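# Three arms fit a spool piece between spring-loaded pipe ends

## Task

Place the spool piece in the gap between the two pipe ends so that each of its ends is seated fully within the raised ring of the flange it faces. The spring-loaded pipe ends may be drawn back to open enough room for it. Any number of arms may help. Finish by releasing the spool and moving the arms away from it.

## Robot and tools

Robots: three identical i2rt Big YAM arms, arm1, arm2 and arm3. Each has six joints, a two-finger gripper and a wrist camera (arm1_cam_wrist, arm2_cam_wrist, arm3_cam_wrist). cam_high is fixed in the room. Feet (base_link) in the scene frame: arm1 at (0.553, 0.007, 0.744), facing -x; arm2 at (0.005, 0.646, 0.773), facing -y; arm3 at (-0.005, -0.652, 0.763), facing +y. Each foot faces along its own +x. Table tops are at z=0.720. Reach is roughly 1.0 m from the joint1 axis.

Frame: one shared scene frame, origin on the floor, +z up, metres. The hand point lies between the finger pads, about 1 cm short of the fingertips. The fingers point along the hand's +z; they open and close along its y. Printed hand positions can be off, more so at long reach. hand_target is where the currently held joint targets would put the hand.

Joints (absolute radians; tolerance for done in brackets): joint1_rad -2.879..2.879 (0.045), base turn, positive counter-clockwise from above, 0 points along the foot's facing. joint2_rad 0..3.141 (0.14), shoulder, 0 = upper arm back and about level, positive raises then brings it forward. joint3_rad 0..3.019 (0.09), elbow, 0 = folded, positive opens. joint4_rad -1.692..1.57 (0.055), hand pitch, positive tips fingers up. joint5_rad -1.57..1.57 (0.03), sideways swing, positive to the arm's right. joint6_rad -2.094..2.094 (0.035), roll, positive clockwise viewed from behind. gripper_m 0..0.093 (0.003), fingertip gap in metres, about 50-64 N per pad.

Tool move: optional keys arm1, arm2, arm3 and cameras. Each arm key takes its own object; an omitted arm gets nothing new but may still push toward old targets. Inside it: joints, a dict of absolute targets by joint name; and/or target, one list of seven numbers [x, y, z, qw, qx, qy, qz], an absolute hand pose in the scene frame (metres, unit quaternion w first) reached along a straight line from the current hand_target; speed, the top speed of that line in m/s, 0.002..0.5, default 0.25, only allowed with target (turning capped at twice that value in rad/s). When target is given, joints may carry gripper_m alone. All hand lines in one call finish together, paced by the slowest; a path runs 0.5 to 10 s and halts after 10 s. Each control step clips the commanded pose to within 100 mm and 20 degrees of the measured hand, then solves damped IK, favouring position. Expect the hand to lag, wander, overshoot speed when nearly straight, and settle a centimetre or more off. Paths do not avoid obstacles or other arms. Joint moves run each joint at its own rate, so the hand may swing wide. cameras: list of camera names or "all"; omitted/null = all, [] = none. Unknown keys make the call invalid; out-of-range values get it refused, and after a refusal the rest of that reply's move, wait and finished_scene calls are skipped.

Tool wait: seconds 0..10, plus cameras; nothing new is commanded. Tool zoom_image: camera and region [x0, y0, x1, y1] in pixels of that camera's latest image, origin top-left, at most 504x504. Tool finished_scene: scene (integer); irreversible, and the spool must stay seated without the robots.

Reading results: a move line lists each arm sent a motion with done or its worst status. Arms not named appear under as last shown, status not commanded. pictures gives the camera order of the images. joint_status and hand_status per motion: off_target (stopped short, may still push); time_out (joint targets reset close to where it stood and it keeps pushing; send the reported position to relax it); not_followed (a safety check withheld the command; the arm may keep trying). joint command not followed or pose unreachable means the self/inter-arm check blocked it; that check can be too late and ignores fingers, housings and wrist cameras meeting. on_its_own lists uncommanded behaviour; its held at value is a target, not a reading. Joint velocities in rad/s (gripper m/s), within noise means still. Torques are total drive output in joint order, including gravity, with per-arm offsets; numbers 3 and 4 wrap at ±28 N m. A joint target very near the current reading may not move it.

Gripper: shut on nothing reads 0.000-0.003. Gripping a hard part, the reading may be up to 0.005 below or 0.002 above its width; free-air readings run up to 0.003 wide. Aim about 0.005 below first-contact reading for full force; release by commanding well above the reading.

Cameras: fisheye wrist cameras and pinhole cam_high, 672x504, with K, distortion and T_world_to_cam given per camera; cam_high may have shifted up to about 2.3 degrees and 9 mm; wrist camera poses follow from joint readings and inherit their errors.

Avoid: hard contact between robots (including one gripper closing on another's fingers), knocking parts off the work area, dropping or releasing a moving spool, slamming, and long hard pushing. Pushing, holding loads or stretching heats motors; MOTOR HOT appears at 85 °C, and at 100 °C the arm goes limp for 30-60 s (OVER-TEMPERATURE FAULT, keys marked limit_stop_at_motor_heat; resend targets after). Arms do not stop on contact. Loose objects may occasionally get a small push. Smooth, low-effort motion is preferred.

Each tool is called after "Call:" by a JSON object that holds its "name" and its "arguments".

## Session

Call:
{"name": "move", "arguments": {}}

Scene clock: 0.00 s.
Joint torques (N m): no reading
Heat: arm1: hottest joint3_rad 29 °C; arm2: hottest joint3_rad 32 °C; arm3: hottest joint3_rad 31 °C.
Joint velocities: within noise
arm1.joint_positions: joint1_rad=+0.419 joint2_rad=+0.534 joint3_rad=+1.395 joint4_rad=-1.256 joint5_rad=+0.223 joint6_rad=+0.204 gripper_m=+0.09396
arm1.joint_status: not commanded
arm1.hand: x=+0.3532 y=-0.0359 z=+1.3232 quat_wxyz=(+0.076, +0.828, +0.020, -0.555) (m; scene frame)
arm1.hand_target: x=+0.3567 y=-0.0345 z=+1.3345 quat_wxyz=(+0.080, +0.821, +0.018, -0.565) (m; scene frame)
arm1.hand_status: not commanded
arm2.joint_positions: joint1_rad=+0.351 joint2_rad=+0.452 joint3_rad=+1.418 joint4_rad=-1.270 joint5_rad=+0.094 joint6_rad=+0.375 gripper_m=+0.09396
arm2.joint_status: not commanded
arm2.hand: x=+0.0383 y=+0.4927 z=+1.3724 quat_wxyz=(-0.519, -0.606, -0.527, +0.293) (m; scene frame)
arm2.hand_target: x=+0.0371 y=+0.4967 z=+1.3808 quat_wxyz=(-0.527, -0.601, -0.522, +0.297) (m; scene frame)
arm2.hand_status: not commanded
arm3.joint_positions: joint1_rad=+0.391 joint2_rad=+0.617 joint3_rad=+1.399 joint4_rad=-1.139 joint5_rad=-0.163 joint6_rad=-0.394 gripper_m=+0.09396
arm3.joint_status: not commanded
arm3.hand: x=-0.1279 y=-0.4365 z=+1.3542 quat_wxyz=(-0.363, +0.772, -0.270, -0.446) (m; scene frame)
arm3.hand_target: x=-0.1266 y=-0.4401 z=+1.3645 quat_wxyz=(-0.370, +0.766, -0.267, -0.453) (m; scene frame)
arm3.hand_status: not commanded
pictures: arm1_cam_wrist, arm2_cam_wrist, arm3_cam_wrist, cam_high
camera_calibration:
arm1_cam_wrist: T_world_to_cam=[[-0.122328, 0.986715, -0.106906, 0.221681], [0.842271, 0.0462315, -0.537069, 0.419899], [-0.524992, -0.155742, -0.836737, 1.41197], [0, 0, 0, 1]] pos_world=[0.414722, -0.0182453, 1.43066]
arm2_cam_wrist: T_world_to_cam=[[-0.940803, -0.0907662, -0.326576, 0.531253], [0.113518, 0.823468, -0.555891, 0.358123], [0.319381, -0.560056, -0.764417, 1.43364], [0, 0, 0, 1]] pos_world=[0.00127298, 0.556237, 1.46847]
arm3_cam_wrist: T_world_to_cam=[[0.742047, 0.589259, 0.319594, -0.0806775], [0.656294, -0.541496, -0.525414, 0.564678], [-0.136546, 0.599629, -0.788543, 1.43612], [0, 0, 0, 1]] pos_world=[-0.114632, -0.507829, 1.45492]

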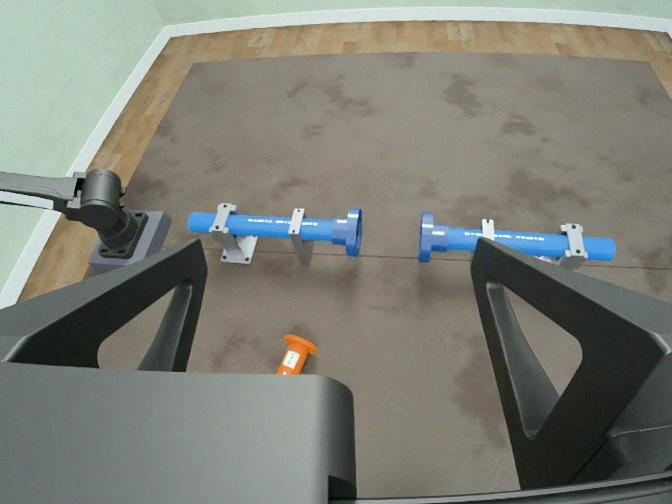

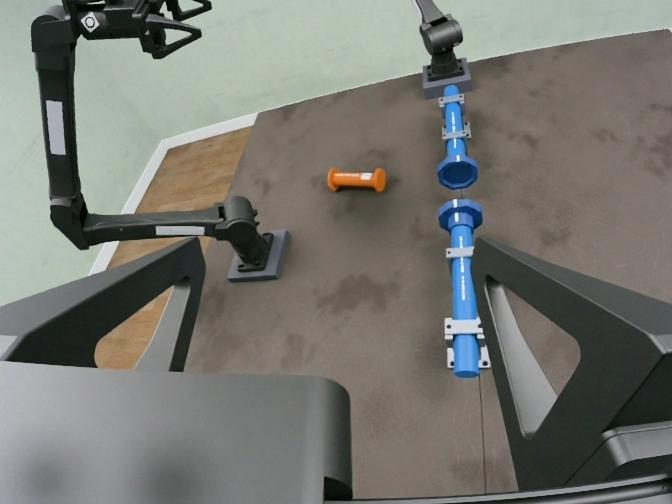

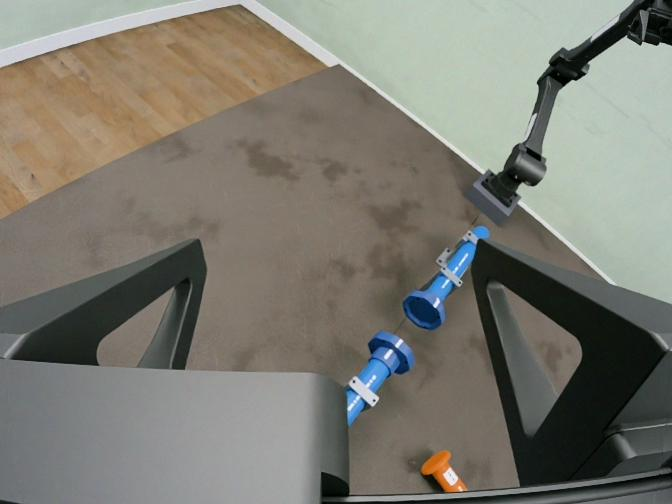

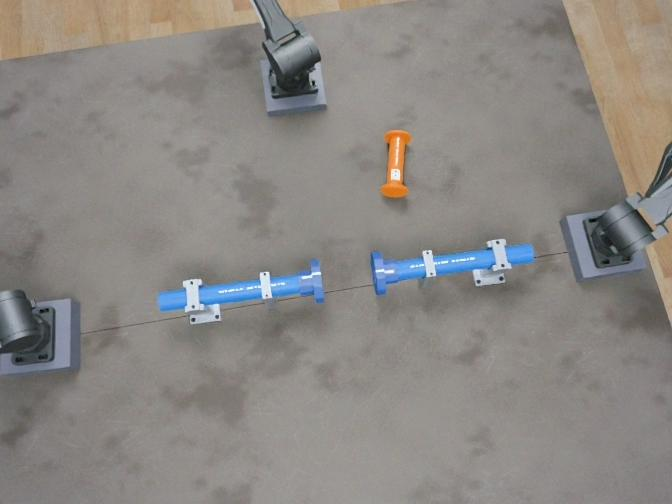

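Call:
{"name": "zoom_image", "arguments": {"camera": "cam_high", "region": [300, 240, 400, 310]}}

Call:
{"name": "zoom_image", "arguments": {"camera": "cam_high", "region": [350, 120, 450, 210]}}

Call:
{"name": "zoom_image", "arguments": {"camera": "cam_high", "region": [140, 220, 560, 340]}}

Call:
{"name": "zoom_image", "arguments": {"camera": "arm1_cam_wrist", "region": [180, 180, 630, 380]}}

Scaled by 5.040 from the camera's 672x504 image, which has a finer 960x720 frame.

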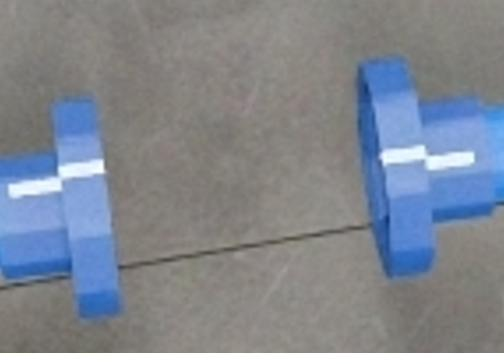

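Scaled by 5.040 from the camera's 672x504 image, which has a finer 960x720 frame.

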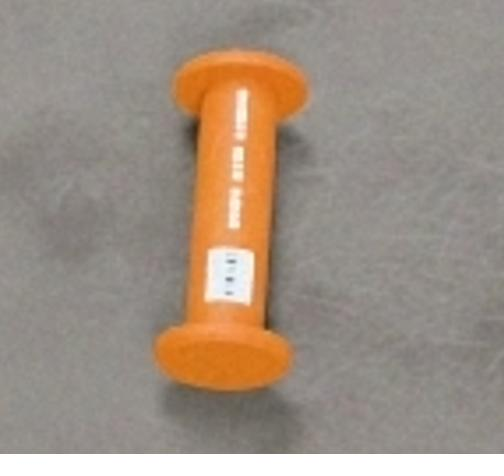

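Scaled by 1.200 from the camera's 672x504 image, which has a finer 960x720 frame.

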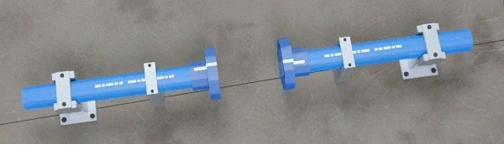

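Scaled by 1.120 from the camera's 672x504 image, which has a finer 960x720 frame.

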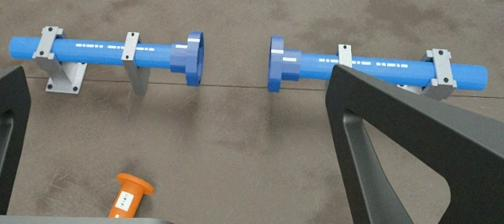

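Call:
{"name": "move", "arguments": {"arm1": {"target":[0.277,-0.206,0.92,0,0.9884,-0.1521,0],"speed":0.3}, "arm2": {"target":[0.0385,0.201,0.95,0,0.7281,0.6855,0],"speed":0.3}, "arm3": {"target":[-0.0105,-0.289,0.95,0,0.6855,-0.7281,0],"speed":0.3}}}

Scene clock: 68.53 s.
Joint torques (N m): arm1=[-1.32 -7.53 8.72 1.02 -0.02 0.28] | arm2=[2.26 -10.29 12.81 0.13 0.21 -0.01] | arm3=[-1.67 -6.65 10.29 0.76 0.03 0.04]
Heat: arm1: hottest joint3_rad 34 °C; arm2: hottest joint3_rad 37 °C; arm3: hottest joint3_rad 35 °C.
move: arm1 done; arm2 off_target; arm3 done
Joint velocities: within noise
arm1.joint_positions: joint1_rad=+0.684 joint2_rad=+1.282 joint3_rad=+1.029 joint4_rad=-1.342 joint5_rad=+0.001 joint6_rad=+0.948 gripper_m=+0.09396
arm1.joint_status: not commanded
arm1.hand: x=+0.2832 y=-0.2040 z=+0.9169 quat_wxyz=(-0.009, +0.990, -0.141, +0.007) (m; scene frame)
arm1.hand_target: x=+0.2771 y=-0.2060 z=+0.9201 quat_wxyz=(+0.000, +0.988, -0.152, +0.000) (m; scene frame)
arm1.hand_status: done (0.007 m and 1.8 deg from the pose sent, 0.444 m and 70.7 deg at the start)
arm2.joint_positions: joint1_rad=+0.110 joint2_rad=+1.532 joint3_rad=+1.246 joint4_rad=-1.327 joint5_rad=-0.006 joint6_rad=+0.144 gripper_m=+0.09396
arm2.joint_status: not commanded
arm2.hand: x=+0.0320 y=+0.2171 z=+0.9361 quat_wxyz=(+0.011, -0.736, -0.677, -0.011) (m; scene frame)
arm2.hand_target: x=+0.0386 y=+0.2019 z=+0.9500 quat_wxyz=(+0.000, -0.728, -0.685, +0.000) (m; scene frame)
arm2.hand_status: off_target (0.022 m and 2.2 deg from the pose sent, 0.513 m and 73.3 deg at the start)
arm3.joint_positions: joint1_rad=+0.036 joint2_rad=+1.320 joint3_rad=+1.083 joint4_rad=-1.350 joint5_rad=-0.009 joint6_rad=+0.060 gripper_m=+0.09395
arm3.joint_status: not commanded
arm3.hand: x=-0.0166 y=-0.2933 z=+0.9469 quat_wxyz=(+0.001, +0.695, -0.719, +0.000) (m; scene frame)
arm3.hand_target: x=-0.0105 y=-0.2891 z=+0.9500 quat_wxyz=(+0.000, +0.686, -0.728, +0.000) (m; scene frame)
arm3.hand_status: done (0.008 m and 1.6 deg from the pose sent, 0.446 m and 87.0 deg at the start)
pictures: arm1_cam_wrist, arm2_cam_wrist, arm3_cam_wrist, cam_high
camera_calibration:
arm1_cam_wrist: T_world_to_cam=[[0.279123, 0.960174, 0.0125065, 0.106998], [0.775695, -0.233133, 0.586469, -0.799872], [0.566028, -0.153996, -0.809875, 0.675748], [0, 0, 0, 1]] pos_world=[0.208099, -0.185152, 1.01503]
arm2_cam_wrist: T_world_to_cam=[[-0.99589, 0.0905422, 0.00217548, 0.0125062], [0.0727214, 0.785097, 0.615088, -0.743139], [0.0539835, 0.612719, -0.788455, 0.724238], [0, 0, 0, 1]] pos_world=[0.0274, 0.13855, 1.0281]
arm3_cam_wrist: T_world_to_cam=[[0.99942, -0.0340255, -0.00108632, 0.00767047], [-0.0270304, -0.812545, 0.582271, -0.78451], [-0.0206947, -0.581904, -0.812994, 0.722727], [0, 0, 0, 1]] pos_world=[-0.013915, -0.216631, 1.04438]

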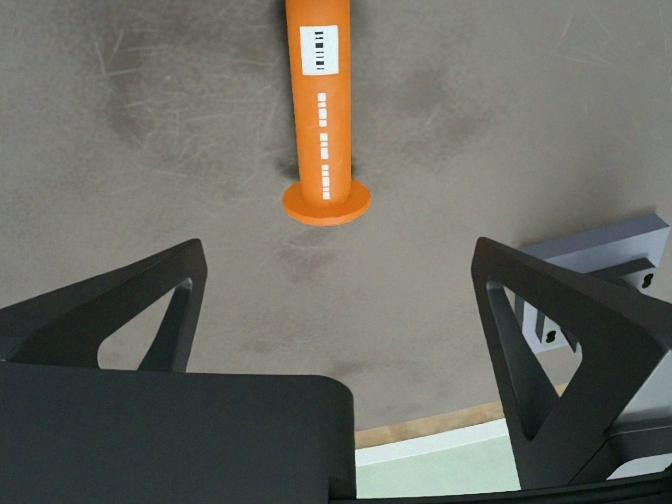

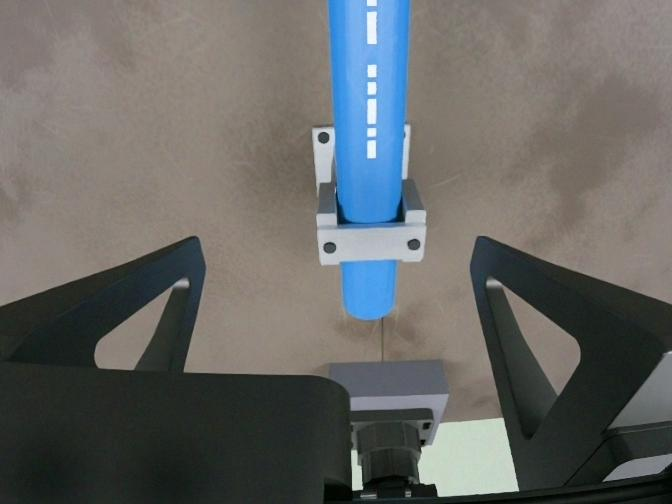

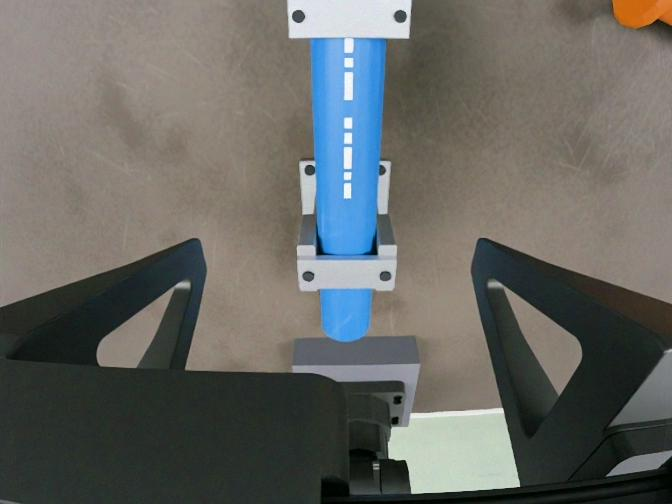

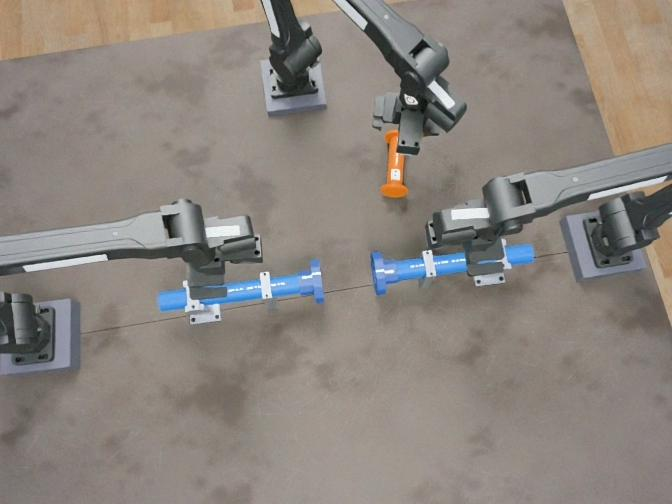

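Call:
{"name": "move", "arguments": {"arm1": {"target":[0.2735,-0.212,0.80,0,0.9903,-0.1392,0],"speed":0.2}, "arm2": {"target":[0.0275,0.199,0.797,0,0.7281,0.6855,0],"speed":0.2}, "arm3": {"target":[-0.002,-0.289,0.797,0,0.6855,-0.7281,0],"speed":0.2}}}

Scene clock: 95.50 s.
Joint torques (N m): arm1=[-0.73 -7.94 7.21 1.05 -0.01 0.07] | arm2=[0.44 -11.34 7.08 0.83 0.2 -0.01] | arm3=[-1.61 -7.77 7.49 1.02 0.04 -0.11]
Heat: arm1: hottest joint3_rad 35 °C; arm2: hottest joint3_rad 40 °C; arm3: hottest joint3_rad 37 °C.
move: arm1 done; arm2 done; arm3 done
Joint velocities: within noise
arm1.joint_positions: joint1_rad=+0.684 joint2_rad=+1.434 joint3_rad=+0.840 joint4_rad=-0.990 joint5_rad=+0.001 joint6_rad=+0.948 gripper_m=+0.09396
arm1.joint_status: not commanded
arm1.hand: x=+0.2770 y=-0.2087 z=+0.8006 quat_wxyz=(-0.005, +0.990, -0.141, +0.003) (m; scene frame)
arm1.hand_target: x=+0.2735 y=-0.2120 z=+0.8001 quat_wxyz=(+0.000, +0.990, -0.139, +0.000) (m; scene frame)
arm1.hand_status: done (0.005 m and 0.7 deg from the pose sent, 0.117 m and 1.3 deg at the start)
arm2.joint_positions: joint1_rad=+0.110 joint2_rad=+1.705 joint3_rad=+1.076 joint4_rad=-0.945 joint5_rad=-0.006 joint6_rad=+0.120 gripper_m=+0.09396
arm2.joint_status: not commanded
arm2.hand: x=+0.0327 y=+0.1992 z=+0.8041 quat_wxyz=(-0.004, -0.728, -0.686, +0.001) (m; scene frame)
arm2.hand_target: x=+0.0276 y=+0.1991 z=+0.7971 quat_wxyz=(+0.000, -0.728, -0.685, +0.000) (m; scene frame)
arm2.hand_status: done (0.009 m and 0.5 deg from the pose sent, 0.140 m and 2.2 deg at the start)
arm3.joint_positions: joint1_rad=+0.018 joint2_rad=+1.498 joint3_rad=+0.840 joint4_rad=-0.921 joint5_rad=-0.009 joint6_rad=+0.059 gripper_m=+0.09395
arm3.joint_status: not commanded
arm3.hand: x=-0.0090 y=-0.2900 z=+0.8020 quat_wxyz=(-0.001, +0.689, -0.725, -0.003) (m; scene frame)
arm3.hand_target: x=-0.0021 y=-0.2892 z=+0.7971 quat_wxyz=(+0.000, +0.685, -0.728, +0.000) (m; scene frame)
arm3.hand_status: done (0.009 m and 0.7 deg from the pose sent, 0.151 m and 1.6 deg at the start)
pictures: arm1_cam_wrist, arm2_cam_wrist, arm3_cam_wrist, cam_high
camera_calibration:
arm1_cam_wrist: T_world_to_cam=[[0.279532, 0.960128, 0.00407326, 0.1213], [0.780331, -0.229654, 0.581672, -0.724605], [0.559415, -0.159418, -0.813413, 0.587958], [0, 0, 0, 1]] pos_world=[0.202612, -0.189141, 0.899241]
arm2_cam_wrist: T_world_to_cam=[[-0.997783, 0.0664885, -0.00303958, 0.0241012], [0.0521591, 0.809481, 0.584825, -0.627899], [0.0413446, 0.58337, -0.811154, 0.655607], [0, 0, 0, 1]] pos_world=[0.0296926, 0.124208, 0.899082]
arm3_cam_wrist: T_world_to_cam=[[0.998674, -0.0514489, -0.00176518, -0.00452637], [-0.0410423, -0.816433, 0.575979, -0.693459], [-0.0310747, -0.575143, -0.817462, 0.61247], [0, 0, 0, 1]] pos_world=[-0.0049085, -0.214138, 0.900082]

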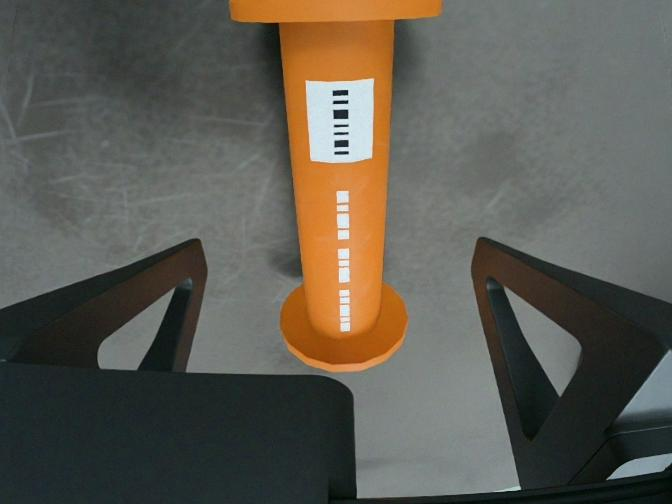

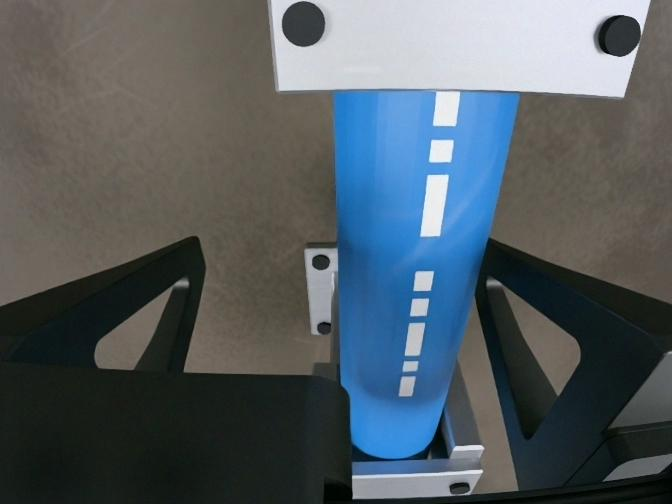

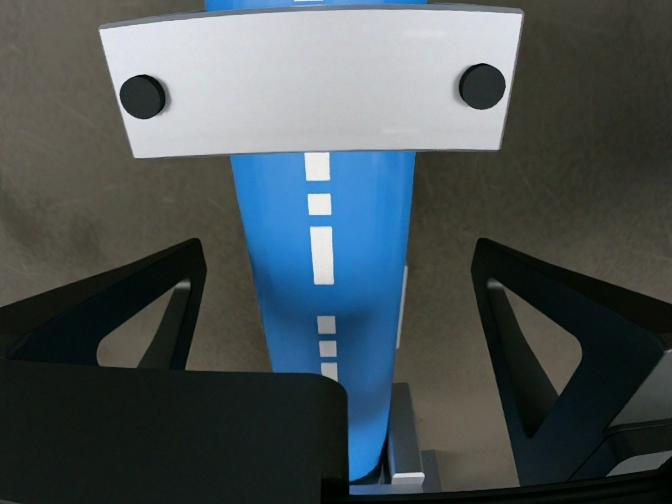

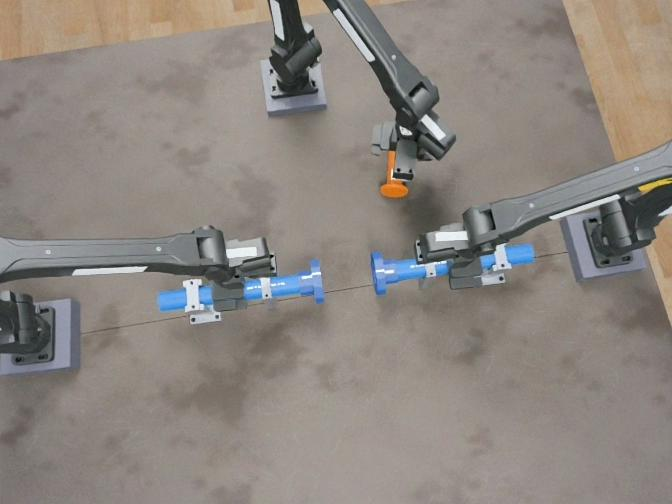

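Call:
{"name": "move", "arguments": {"arm1": {"target":[0.2755,-0.2125,0.753,0,0.9903,-0.1392,0],"speed":0.1}, "arm2": {"target":[0.009,0.199,0.797,0,0.7281,0.6855,0],"speed":0.1}, "cameras": ["arm1_cam_wrist","arm2_cam_wrist"]}}

Scene clock: 114.63 s.
Joint torques (N m): arm1=[-0.32 -8.23 6.35 1.07 -0.01 0.12] | arm2=[0.26 -11.28 6.94 0.84 0.18 0] | arm3=[-1.32 -7.12 7.51 1.13 0.03 -0.05]
Heat: arm1: hottest joint3_rad 36 °C; arm2: hottest joint3_rad 40 °C; arm3: hottest joint3_rad 37 °C.
move: arm1 done; arm2 done
Joint velocities: within noise
arm1.joint_positions: joint1_rad=+0.684 joint2_rad=+1.519 joint3_rad=+0.781 joint4_rad=-0.843 joint5_rad=+0.001 joint6_rad=+0.948 gripper_m=+0.09396
arm1.joint_status: not commanded
arm1.hand: x=+0.2772 y=-0.2085 z=+0.7547 quat_wxyz=(-0.004, +0.990, -0.141, +0.002) (m; scene frame)
arm1.hand_target: x=+0.2756 y=-0.2125 z=+0.7531 quat_wxyz=(+0.000, +0.990, -0.139, +0.000) (m; scene frame)
arm1.hand_status: done (0.005 m and 0.5 deg from the pose sent, 0.048 m and 0.7 deg at the start)
arm2.joint_positions: joint1_rad=+0.071 joint2_rad=+1.705 joint3_rad=+1.076 joint4_rad=-0.945 joint5_rad=-0.005 joint6_rad=+0.079 gripper_m=+0.09396
arm2.joint_status: not commanded
arm2.hand: x=+0.0150 y=+0.1984 z=+0.8041 quat_wxyz=(-0.004, -0.727, -0.686, +0.001) (m; scene frame)
arm2.hand_target: x=+0.0091 y=+0.1991 z=+0.7971 quat_wxyz=(+0.000, -0.728, -0.686, +0.000) (m; scene frame)
arm2.hand_status: done (0.009 m and 0.5 deg from the pose sent, 0.025 m and 0.4 deg at the start)
arm3: as last shown
arm3.hand: x=-0.0090 y=-0.2899 z=+0.8020 quat_wxyz=(-0.001, +0.689, -0.725, -0.003) (m; scene frame)
arm3.hand_target: x=-0.0021 y=-0.2891 z=+0.7971 quat_wxyz=(+0.000, +0.685, -0.728, +0.000) (m; scene frame)
pictures: arm1_cam_wrist, arm2_cam_wrist
camera_calibration:
arm1_cam_wrist: T_world_to_cam=[[0.279534, 0.960134, 0.00160429, 0.123067], [0.781764, -0.228573, 0.580173, -0.697073], [0.55741, -0.160924, -0.814492, 0.551531], [0, 0, 0, 1]] pos_world=[0.203116, -0.188738, 0.853443]
arm2_cam_wrist: T_world_to_cam=[[-0.997909, 0.0645846, -0.00245883, 0.00640493], [0.0509677, 0.809767, 0.584534, -0.626099], [0.039743, 0.583187, -0.811365, 0.657027], [0, 0, 0, 1]] pos_world=[0.0121902, 0.123412, 0.899081]

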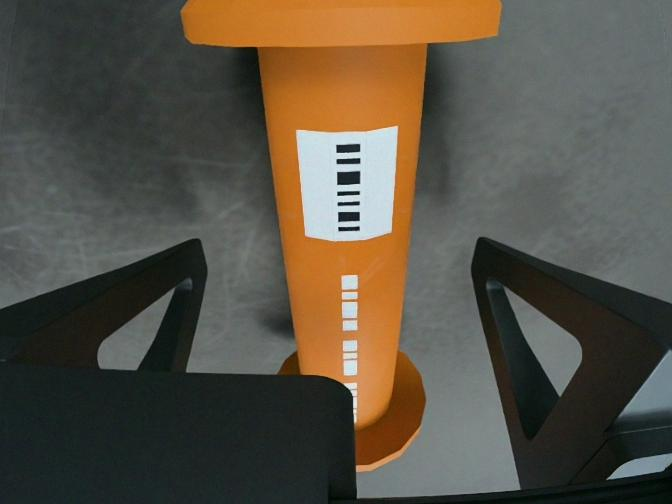

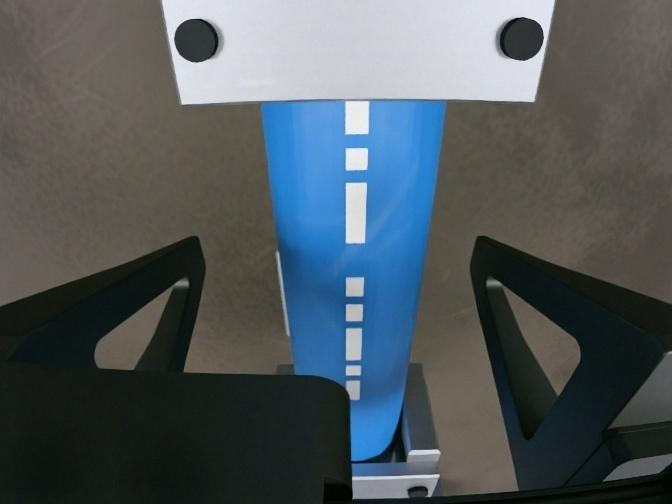

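Call:
{"name": "move", "arguments": {"arm1": {"joints":{"gripper_m":0.025}}, "arm2": {"joints":{"gripper_m":0.025}}, "arm3": {"joints":{"gripper_m":0.025}}, "cameras": ["arm1_cam_wrist"]}}

Scene clock: 120.73 s.
Joint torques (N m): arm1=[-0.32 -8.23 6.37 1.03 0.01 0.12] | arm2=[0.56 -11.28 6.93 0.84 -0.2 0.07] | arm3=[-2.61 -7.06 7.53 1.17 0.36 0.01]
Heat: arm1: hottest joint3_rad 35 °C; arm2: hottest joint3_rad 40 °C; arm3: hottest joint3_rad 37 °C.
move: arm1 off_target; arm2 off_target; arm3 off_target
Joint velocities: within noise
arm1.joint_positions: joint1_rad=+0.684 joint2_rad=+1.519 joint3_rad=+0.781 joint4_rad=-0.843 joint5_rad=+0.001 joint6_rad=+0.948 gripper_m=+0.03572
arm1.joint_status: gripper_m off_target (ended at +0.03576, target +0.02500)
arm1.hand: x=+0.2772 y=-0.2087 z=+0.7547 quat_wxyz=(-0.003, +0.990, -0.141, +0.002) (m; scene frame)
arm1.hand_target: x=+0.2755 y=-0.2125 z=+0.7531 quat_wxyz=(+0.000, +0.990, -0.139, +0.000) (m; scene frame)
arm1.hand_status: not commanded
arm2.joint_positions: joint1_rad=+0.067 joint2_rad=+1.705 joint3_rad=+1.076 joint4_rad=-0.945 joint5_rad=+0.003 joint6_rad=+0.071 gripper_m=+0.04017
arm2.joint_status: gripper_m off_target (ended at +0.04019, target +0.02500)
arm2.hand: x=+0.0116 y=+0.1984 z=+0.8041 quat_wxyz=(-0.001, -0.726, -0.688, +0.004) (m; scene frame)
arm2.hand_target: x=+0.0090 y=+0.1991 z=+0.7971 quat_wxyz=(+0.000, -0.728, -0.686, +0.000) (m; scene frame)
arm2.hand_status: not commanded
arm3.joint_positions: joint1_rad=+0.018 joint2_rad=+1.498 joint3_rad=+0.840 joint4_rad=-0.920 joint5_rad=-0.018 joint6_rad=+0.051 gripper_m=+0.03778
arm3.joint_status: gripper_m off_target (ended at +0.03780, target +0.02500)
arm3.hand: x=-0.0109 y=-0.2896 z=+0.8020 quat_wxyz=(+0.002, +0.692, -0.722, -0.007) (m; scene frame)
arm3.hand_target: x=-0.0021 y=-0.2891 z=+0.7972 quat_wxyz=(+0.000, +0.685, -0.728, +0.000) (m; scene frame)
arm3.hand_status: not commanded
pictures: arm1_cam_wrist
camera_calibration:
arm1_cam_wrist: T_world_to_cam=[[0.279544, 0.960133, 0.000817309, 0.123831], [0.78169, -0.228084, 0.580464, -0.697237], [0.557509, -0.161626, -0.814286, 0.551187], [0, 0, 0, 1]] pos_world=[0.203115, -0.188837, 0.853444]

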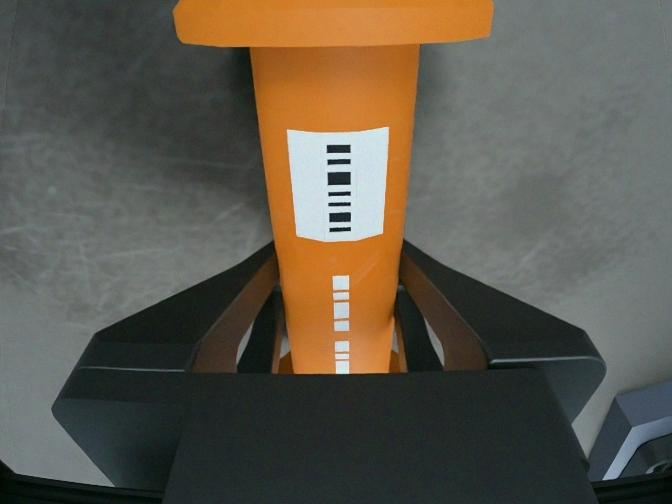

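Call:
{"name": "move", "arguments": {"arm1": {"target":[0.2755,-0.2125,0.94,0,0.9903,-0.1392,0],"speed":0.2}, "arm2": {"target":[0.0115,0.299,0.797,0,0.7281,0.6855,0],"speed":0.1}, "cameras": ["cam_high"]}}

Call:
{"name": "move", "arguments": {"arm1": {"target":[0.009,-0.024,0.94,0,0.6921,-0.7218,0],"speed":0.25}, "arm3": {"target":[-0.0045,-0.359,0.797,0,0.6855,-0.7281,0],"speed":0.1}}}

Call:
{"name": "zoom_image", "arguments": {"camera": "cam_high", "region": [260, 220, 420, 340]}}

Scene clock: 139.63 s.
Joint torques (N m): arm1=[-0.44 -8.41 12.42 -0.16 0 0.12] | arm2=[1.26 -13.8 0.83 -2.77 -0.05 0.15] | arm3=[-2.2 -8.18 7.41 1.1 0.31 -0.02]
Heat: arm1: hottest joint3_rad 35 °C; arm2: hottest joint3_rad 39 °C; arm3: hottest joint3_rad 37 °C.
move: arm1 off_target; arm2 off_target
Joint velocities: within noise
arm1.joint_positions: joint1_rad=+0.684 joint2_rad=+1.293 joint3_rad=+1.032 joint4_rad=-1.370 joint5_rad=+0.001 joint6_rad=+0.948 gripper_m=+0.03573
arm1.joint_status: not commanded
arm1.hand: x=+0.2876 y=-0.2007 z=+0.9145 quat_wxyz=(-0.022, +0.990, -0.141, +0.019) (m; scene frame)
arm1.hand_target: x=+0.2765 y=-0.2117 z=+0.9398 quat_wxyz=(+0.000, +0.990, -0.139, +0.000) (m; scene frame)
arm1.hand_status: off_target (0.031 m and 3.3 deg from the pose sent, 0.185 m and 0.5 deg at the start)
arm2.joint_positions: joint1_rad=+0.068 joint2_rad=+1.553 joint3_rad=+0.871 joint4_rad=-0.774 joint5_rad=+0.000 joint6_rad=+0.071 gripper_m=+0.04017
arm2.joint_status: not commanded
arm2.hand: x=+0.0118 y=+0.2382 z=+0.8030 quat_wxyz=(-0.046, -0.724, -0.687, +0.043) (m; scene frame)
arm2.hand_target: x=+0.0114 y=+0.2937 z=+0.7949 quat_wxyz=(+0.000, -0.728, -0.685, +0.000) (m; scene frame)
arm2.hand_status: off_target (0.061 m and 7.2 deg from the pose sent, 0.101 m and 0.6 deg at the start)
arm3: as last shown
pictures: cam_high

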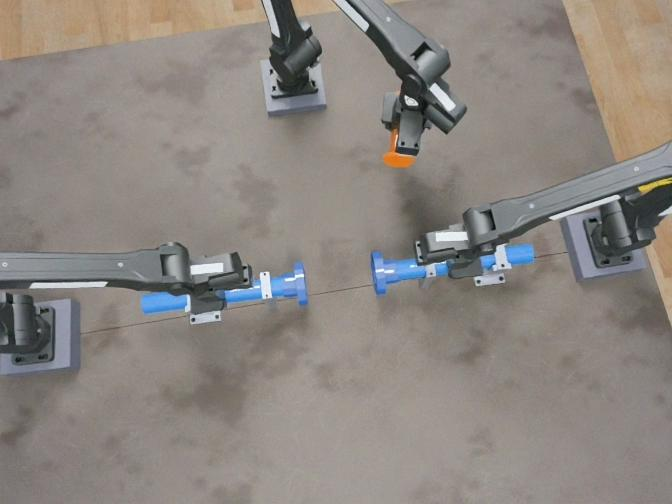

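Scene clock: 143.27 s.
Joint torques (N m): arm1=[-0.73 -14.92 12.81 -0.18 0.09 0.3] | arm2=[1.26 -13.8 0.84 -2.8 -0.06 0.15] | arm3=[-0.85 -9.17 2.96 -1.24 0.42 0.07]
Heat: arm1: hottest joint3_rad 36 °C; arm2: hottest joint3_rad 39 °C; arm3: hottest joint3_rad 37 °C.
move: arm1 off_target; arm3 off_target
Joint velocities: within noise
arm1.joint_positions: joint1_rad=+0.078 joint2_rad=+1.779 joint3_rad=+1.590 joint4_rad=-1.436 joint5_rad=+0.000 joint6_rad=+1.655 gripper_m=+0.03576
arm1.joint_status: not commanded
arm1.hand: x=+0.0260 y=-0.0234 z=+0.9154 quat_wxyz=(-0.019, +0.698, -0.716, +0.017) (m; scene frame)
arm1.hand_target: x=+0.0104 y=-0.0239 z=+0.9402 quat_wxyz=(+0.001, +0.692, -0.722, +0.000) (m; scene frame)
arm1.hand_status: off_target (0.030 m and 3.1 deg from the pose sent, 0.331 m and 76.3 deg at the start)
arm2: as last shown
arm2.hand_target: x=+0.0114 y=+0.2937 z=+0.7948 quat_wxyz=(+0.000, -0.728, -0.685, +0.000) (m; scene frame)
arm3.joint_positions: joint1_rad=+0.020 joint2_rad=+1.384 joint3_rad=+0.717 joint4_rad=-0.840 joint5_rad=-0.020 joint6_rad=+0.051 gripper_m=+0.03778
arm3.joint_status: not commanded
arm3.hand: x=-0.0113 y=-0.3183 z=+0.8012 quat_wxyz=(-0.022, +0.692, -0.720, -0.033) (m; scene frame)
arm3.hand_target: x=-0.0054 y=-0.3563 z=+0.7951 quat_wxyz=(+0.000, +0.686, -0.728, +0.000) (m; scene frame)
arm3.hand_status: off_target (0.041 m and 4.6 deg from the pose sent, 0.070 m and 1.3 deg at the start)
pictures: arm1_cam_wrist, arm2_cam_wrist, arm3_cam_wrist, cam_high
camera_calibration:
arm1_cam_wrist: T_world_to_cam=[[0.998631, -0.0263975, 0.045168, -0.0663162], [-0.0475711, -0.817464, 0.574012, -0.538218], [0.0217708, -0.575374, -0.8176, 0.85931], [0, 0, 0, 1]] pos_world=[0.0219139, 0.0527003, 1.01451]
arm2_cam_wrist: T_world_to_cam=[[-0.998204, 0.0595667, -0.00630412, 0.00495546], [0.0490791, 0.873681, 0.484017, -0.591938], [0.0343391, 0.482838, -0.875036, 0.708188], [0, 0, 0, 1]] pos_world=[0.00967983, 0.174929, 0.906229]
arm3_cam_wrist: T_world_to_cam=[[0.999087, -0.0396577, -0.0158964, 0.0113829], [-0.0257467, -0.855759, 0.516733, -0.681073], [-0.034096, -0.515852, -0.855999, 0.645199], [0, 0, 0, 1]] pos_world=[-0.00690926, -0.249556, 0.904404]

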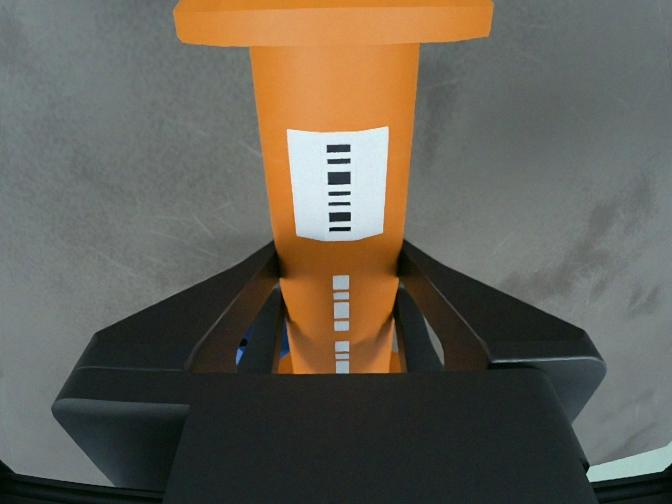

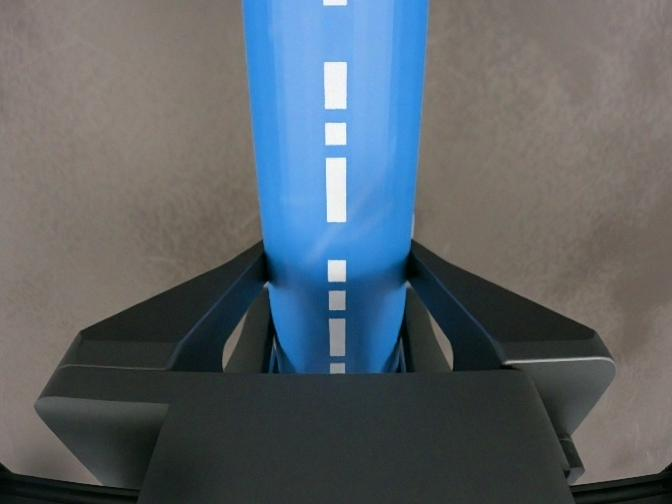

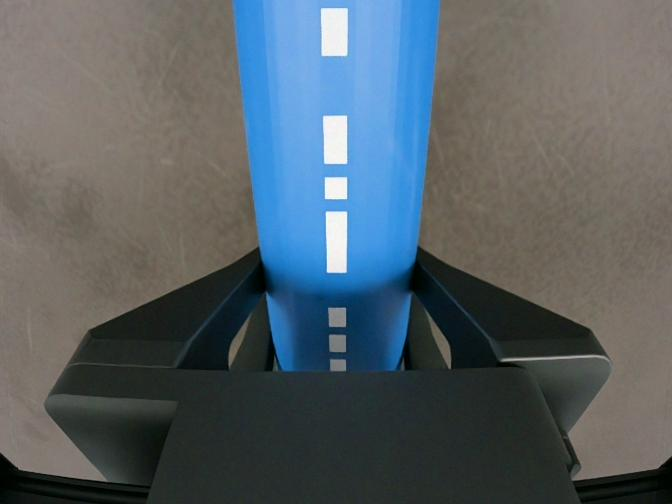

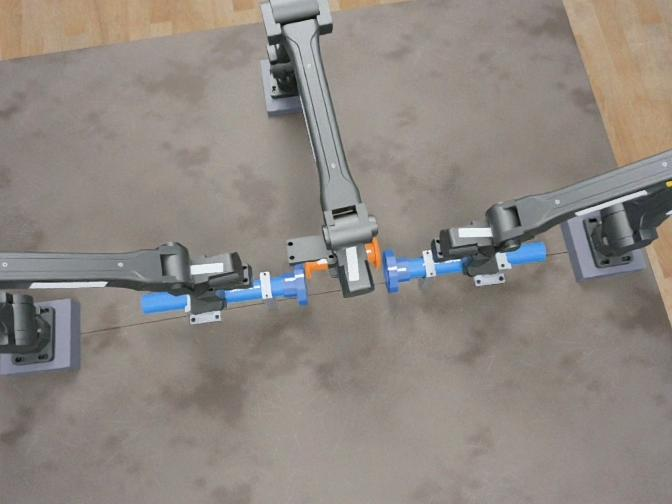

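Scaled by 3.150 from the camera's 672x504 image, which has a finer 960x720 frame.

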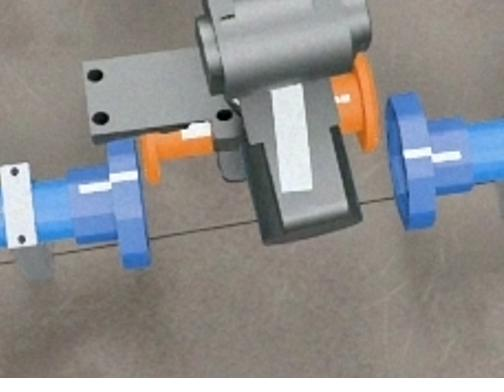

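Call:
{"name": "move", "arguments": {"arm1": {"target":[0.004,-0.030,0.86,0,0.6921,-0.7218,0],"speed":0.1}, "cameras": ["cam_high","arm1_cam_wrist"]}}

Call:
{"name": "zoom_image", "arguments": {"camera": "cam_high", "region": [280, 230, 400, 320]}}

Scene clock: 175.67 s.
Joint torques (N m): arm1=[-0.15 -15.97 8.76 0.81 0.09 0.28] | arm2=[1.26 -13.74 0.84 -2.77 -0.05 0.15] | arm3=[-1.08 -9.35 2.74 -1.39 0.36 0.07]
Heat: arm1: hottest joint3_rad 39 °C; arm2: hottest joint3_rad 36 °C; arm3: hottest joint3_rad 35 °C.
move: arm1 off_target
Joint velocities: within noise
arm1.joint_positions: joint1_rad=+0.079 joint2_rad=+1.850 joint3_rad=+1.512 joint4_rad=-1.271 joint5_rad=+0.000 joint6_rad=+1.666 gripper_m=+0.03576
arm1.joint_status: not commanded
arm1.hand: x=+0.0117 y=-0.0251 z=+0.8494 quat_wxyz=(-0.013, +0.695, -0.719, +0.012) (m; scene frame)
arm1.hand_target: x=+0.0042 y=-0.0300 z=+0.8601 quat_wxyz=(+0.000, +0.692, -0.722, +0.000) (m; scene frame)
arm1.hand_status: off_target (0.014 m and 2.1 deg from the pose sent, 0.060 m and 3.1 deg at the start)
arm2, arm3: as last shown
pictures: arm1_cam_wrist, cam_high
camera_calibration:
arm1_cam_wrist: T_world_to_cam=[[0.998956, -0.0354368, 0.0288176, -0.0354549], [-0.045566, -0.816771, 0.57516, -0.503356], [0.00315556, -0.575872, -0.817534, 0.804851], [0, 0, 0, 1]] pos_world=[0.00994225, 0.0511081, 0.948524]

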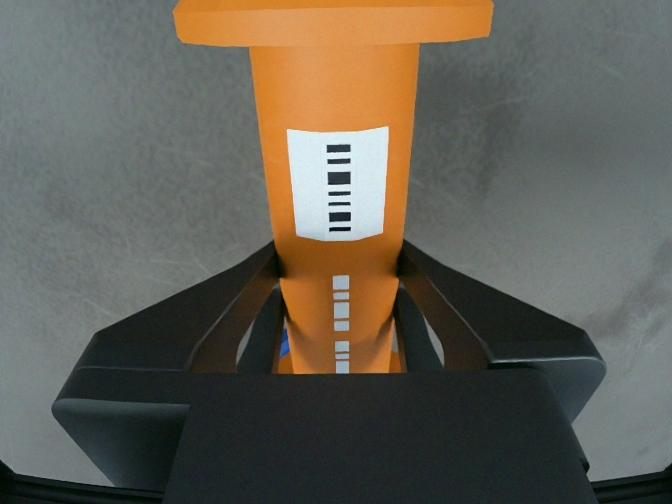

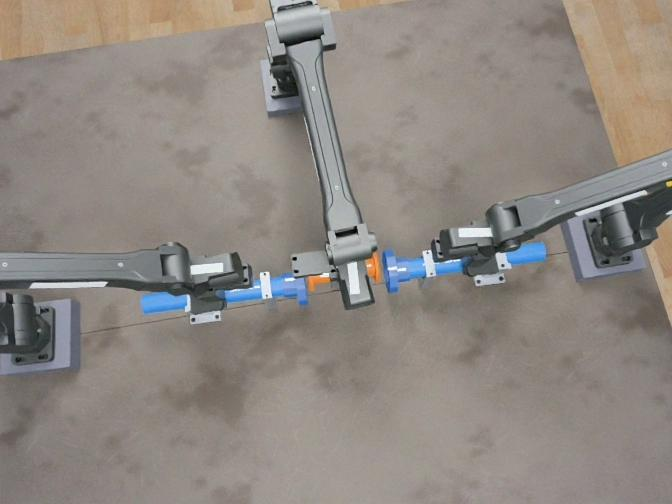

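Scaled by 4.200 from the camera's 672x504 image, which has a finer 960x720 frame.

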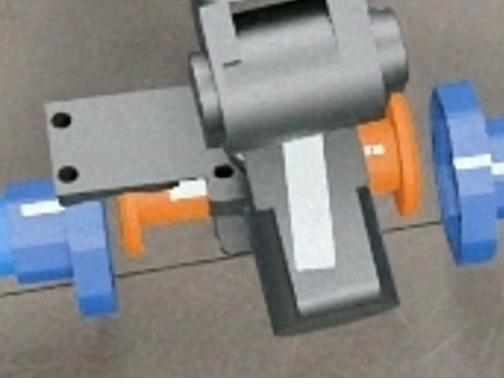

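Call:
{"name": "move", "arguments": {"arm1": {"target":[-0.001,-0.034,0.834,0,0.6960,-0.7181,0],"speed":0.08}, "cameras": ["cam_high","arm1_cam_wrist"]}}

Call:
{"name": "zoom_image", "arguments": {"camera": "cam_high", "region": [355, 240, 405, 300]}}

Call:
{"name": "zoom_image", "arguments": {"camera": "cam_high", "region": [285, 255, 335, 315]}}

Scene clock: 190.67 s.
Joint torques (N m): arm1=[-0.21 -16.09 8.57 0.83 0.09 0.23] | arm2=[1.2 -13.8 0.84 -2.77 -0.05 0.15] | arm3=[-2.02 -9.47 2.77 -1.22 0.37 0.1]
Heat: arm1: hottest joint3_rad 39 °C; arm2: hottest joint3_rad 35 °C; arm3: hottest joint3_rad 34 °C.
move: arm1 off_target
Joint velocities: within noise
arm1.joint_positions: joint1_rad=+0.087 joint2_rad=+1.884 joint3_rad=+1.493 joint4_rad=-1.216 joint5_rad=+0.000 joint6_rad=+1.666 gripper_m=+0.03576
arm1.joint_status: not commanded
arm1.hand: x=+0.0070 y=-0.0296 z=+0.8243 quat_wxyz=(-0.013, +0.697, -0.717, +0.011) (m; scene frame)
arm1.hand_target: x=-0.0008 y=-0.0339 z=+0.8341 quat_wxyz=(+0.000, +0.696, -0.718, +0.000) (m; scene frame)
arm1.hand_status: off_target (0.013 m and 1.9 deg from the pose sent, 0.022 m and 2.0 deg at the start)
arm2, arm3: as last shown
pictures: arm1_cam_wrist, cam_high
camera_calibration:
arm1_cam_wrist: T_world_to_cam=[[0.99924, -0.0282266, 0.0268761, -0.0283428], [-0.0385535, -0.816997, 0.575352, -0.493033], [0.00571744, -0.575951, -0.817464, 0.781681], [0, 0, 0, 1]] pos_world=[0.00484393, 0.0466028, 0.923426]

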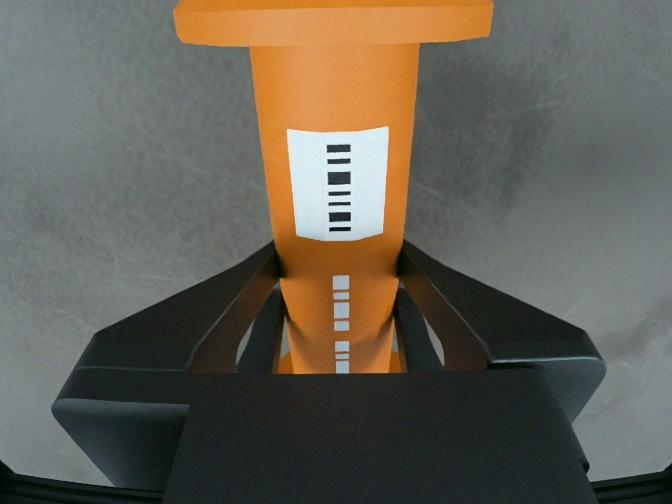

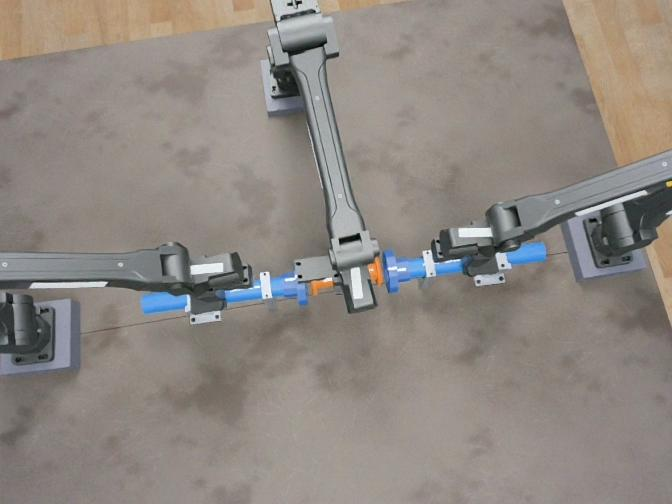

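Scaled by 8.400 from the camera's 672x504 image, which has a finer 960x720 frame.

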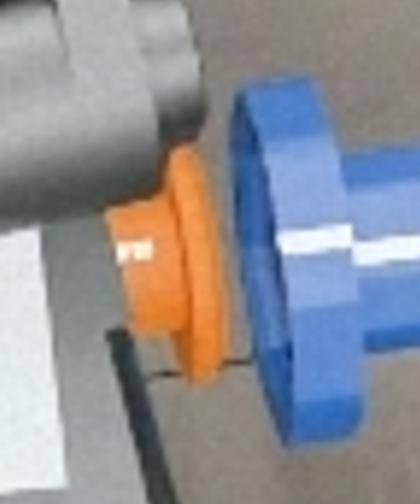

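Scaled by 8.400 from the camera's 672x504 image, which has a finer 960x720 frame.

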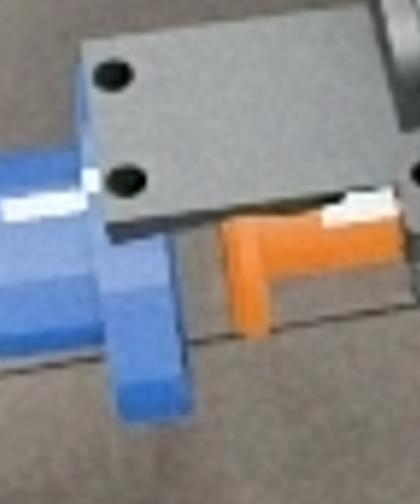

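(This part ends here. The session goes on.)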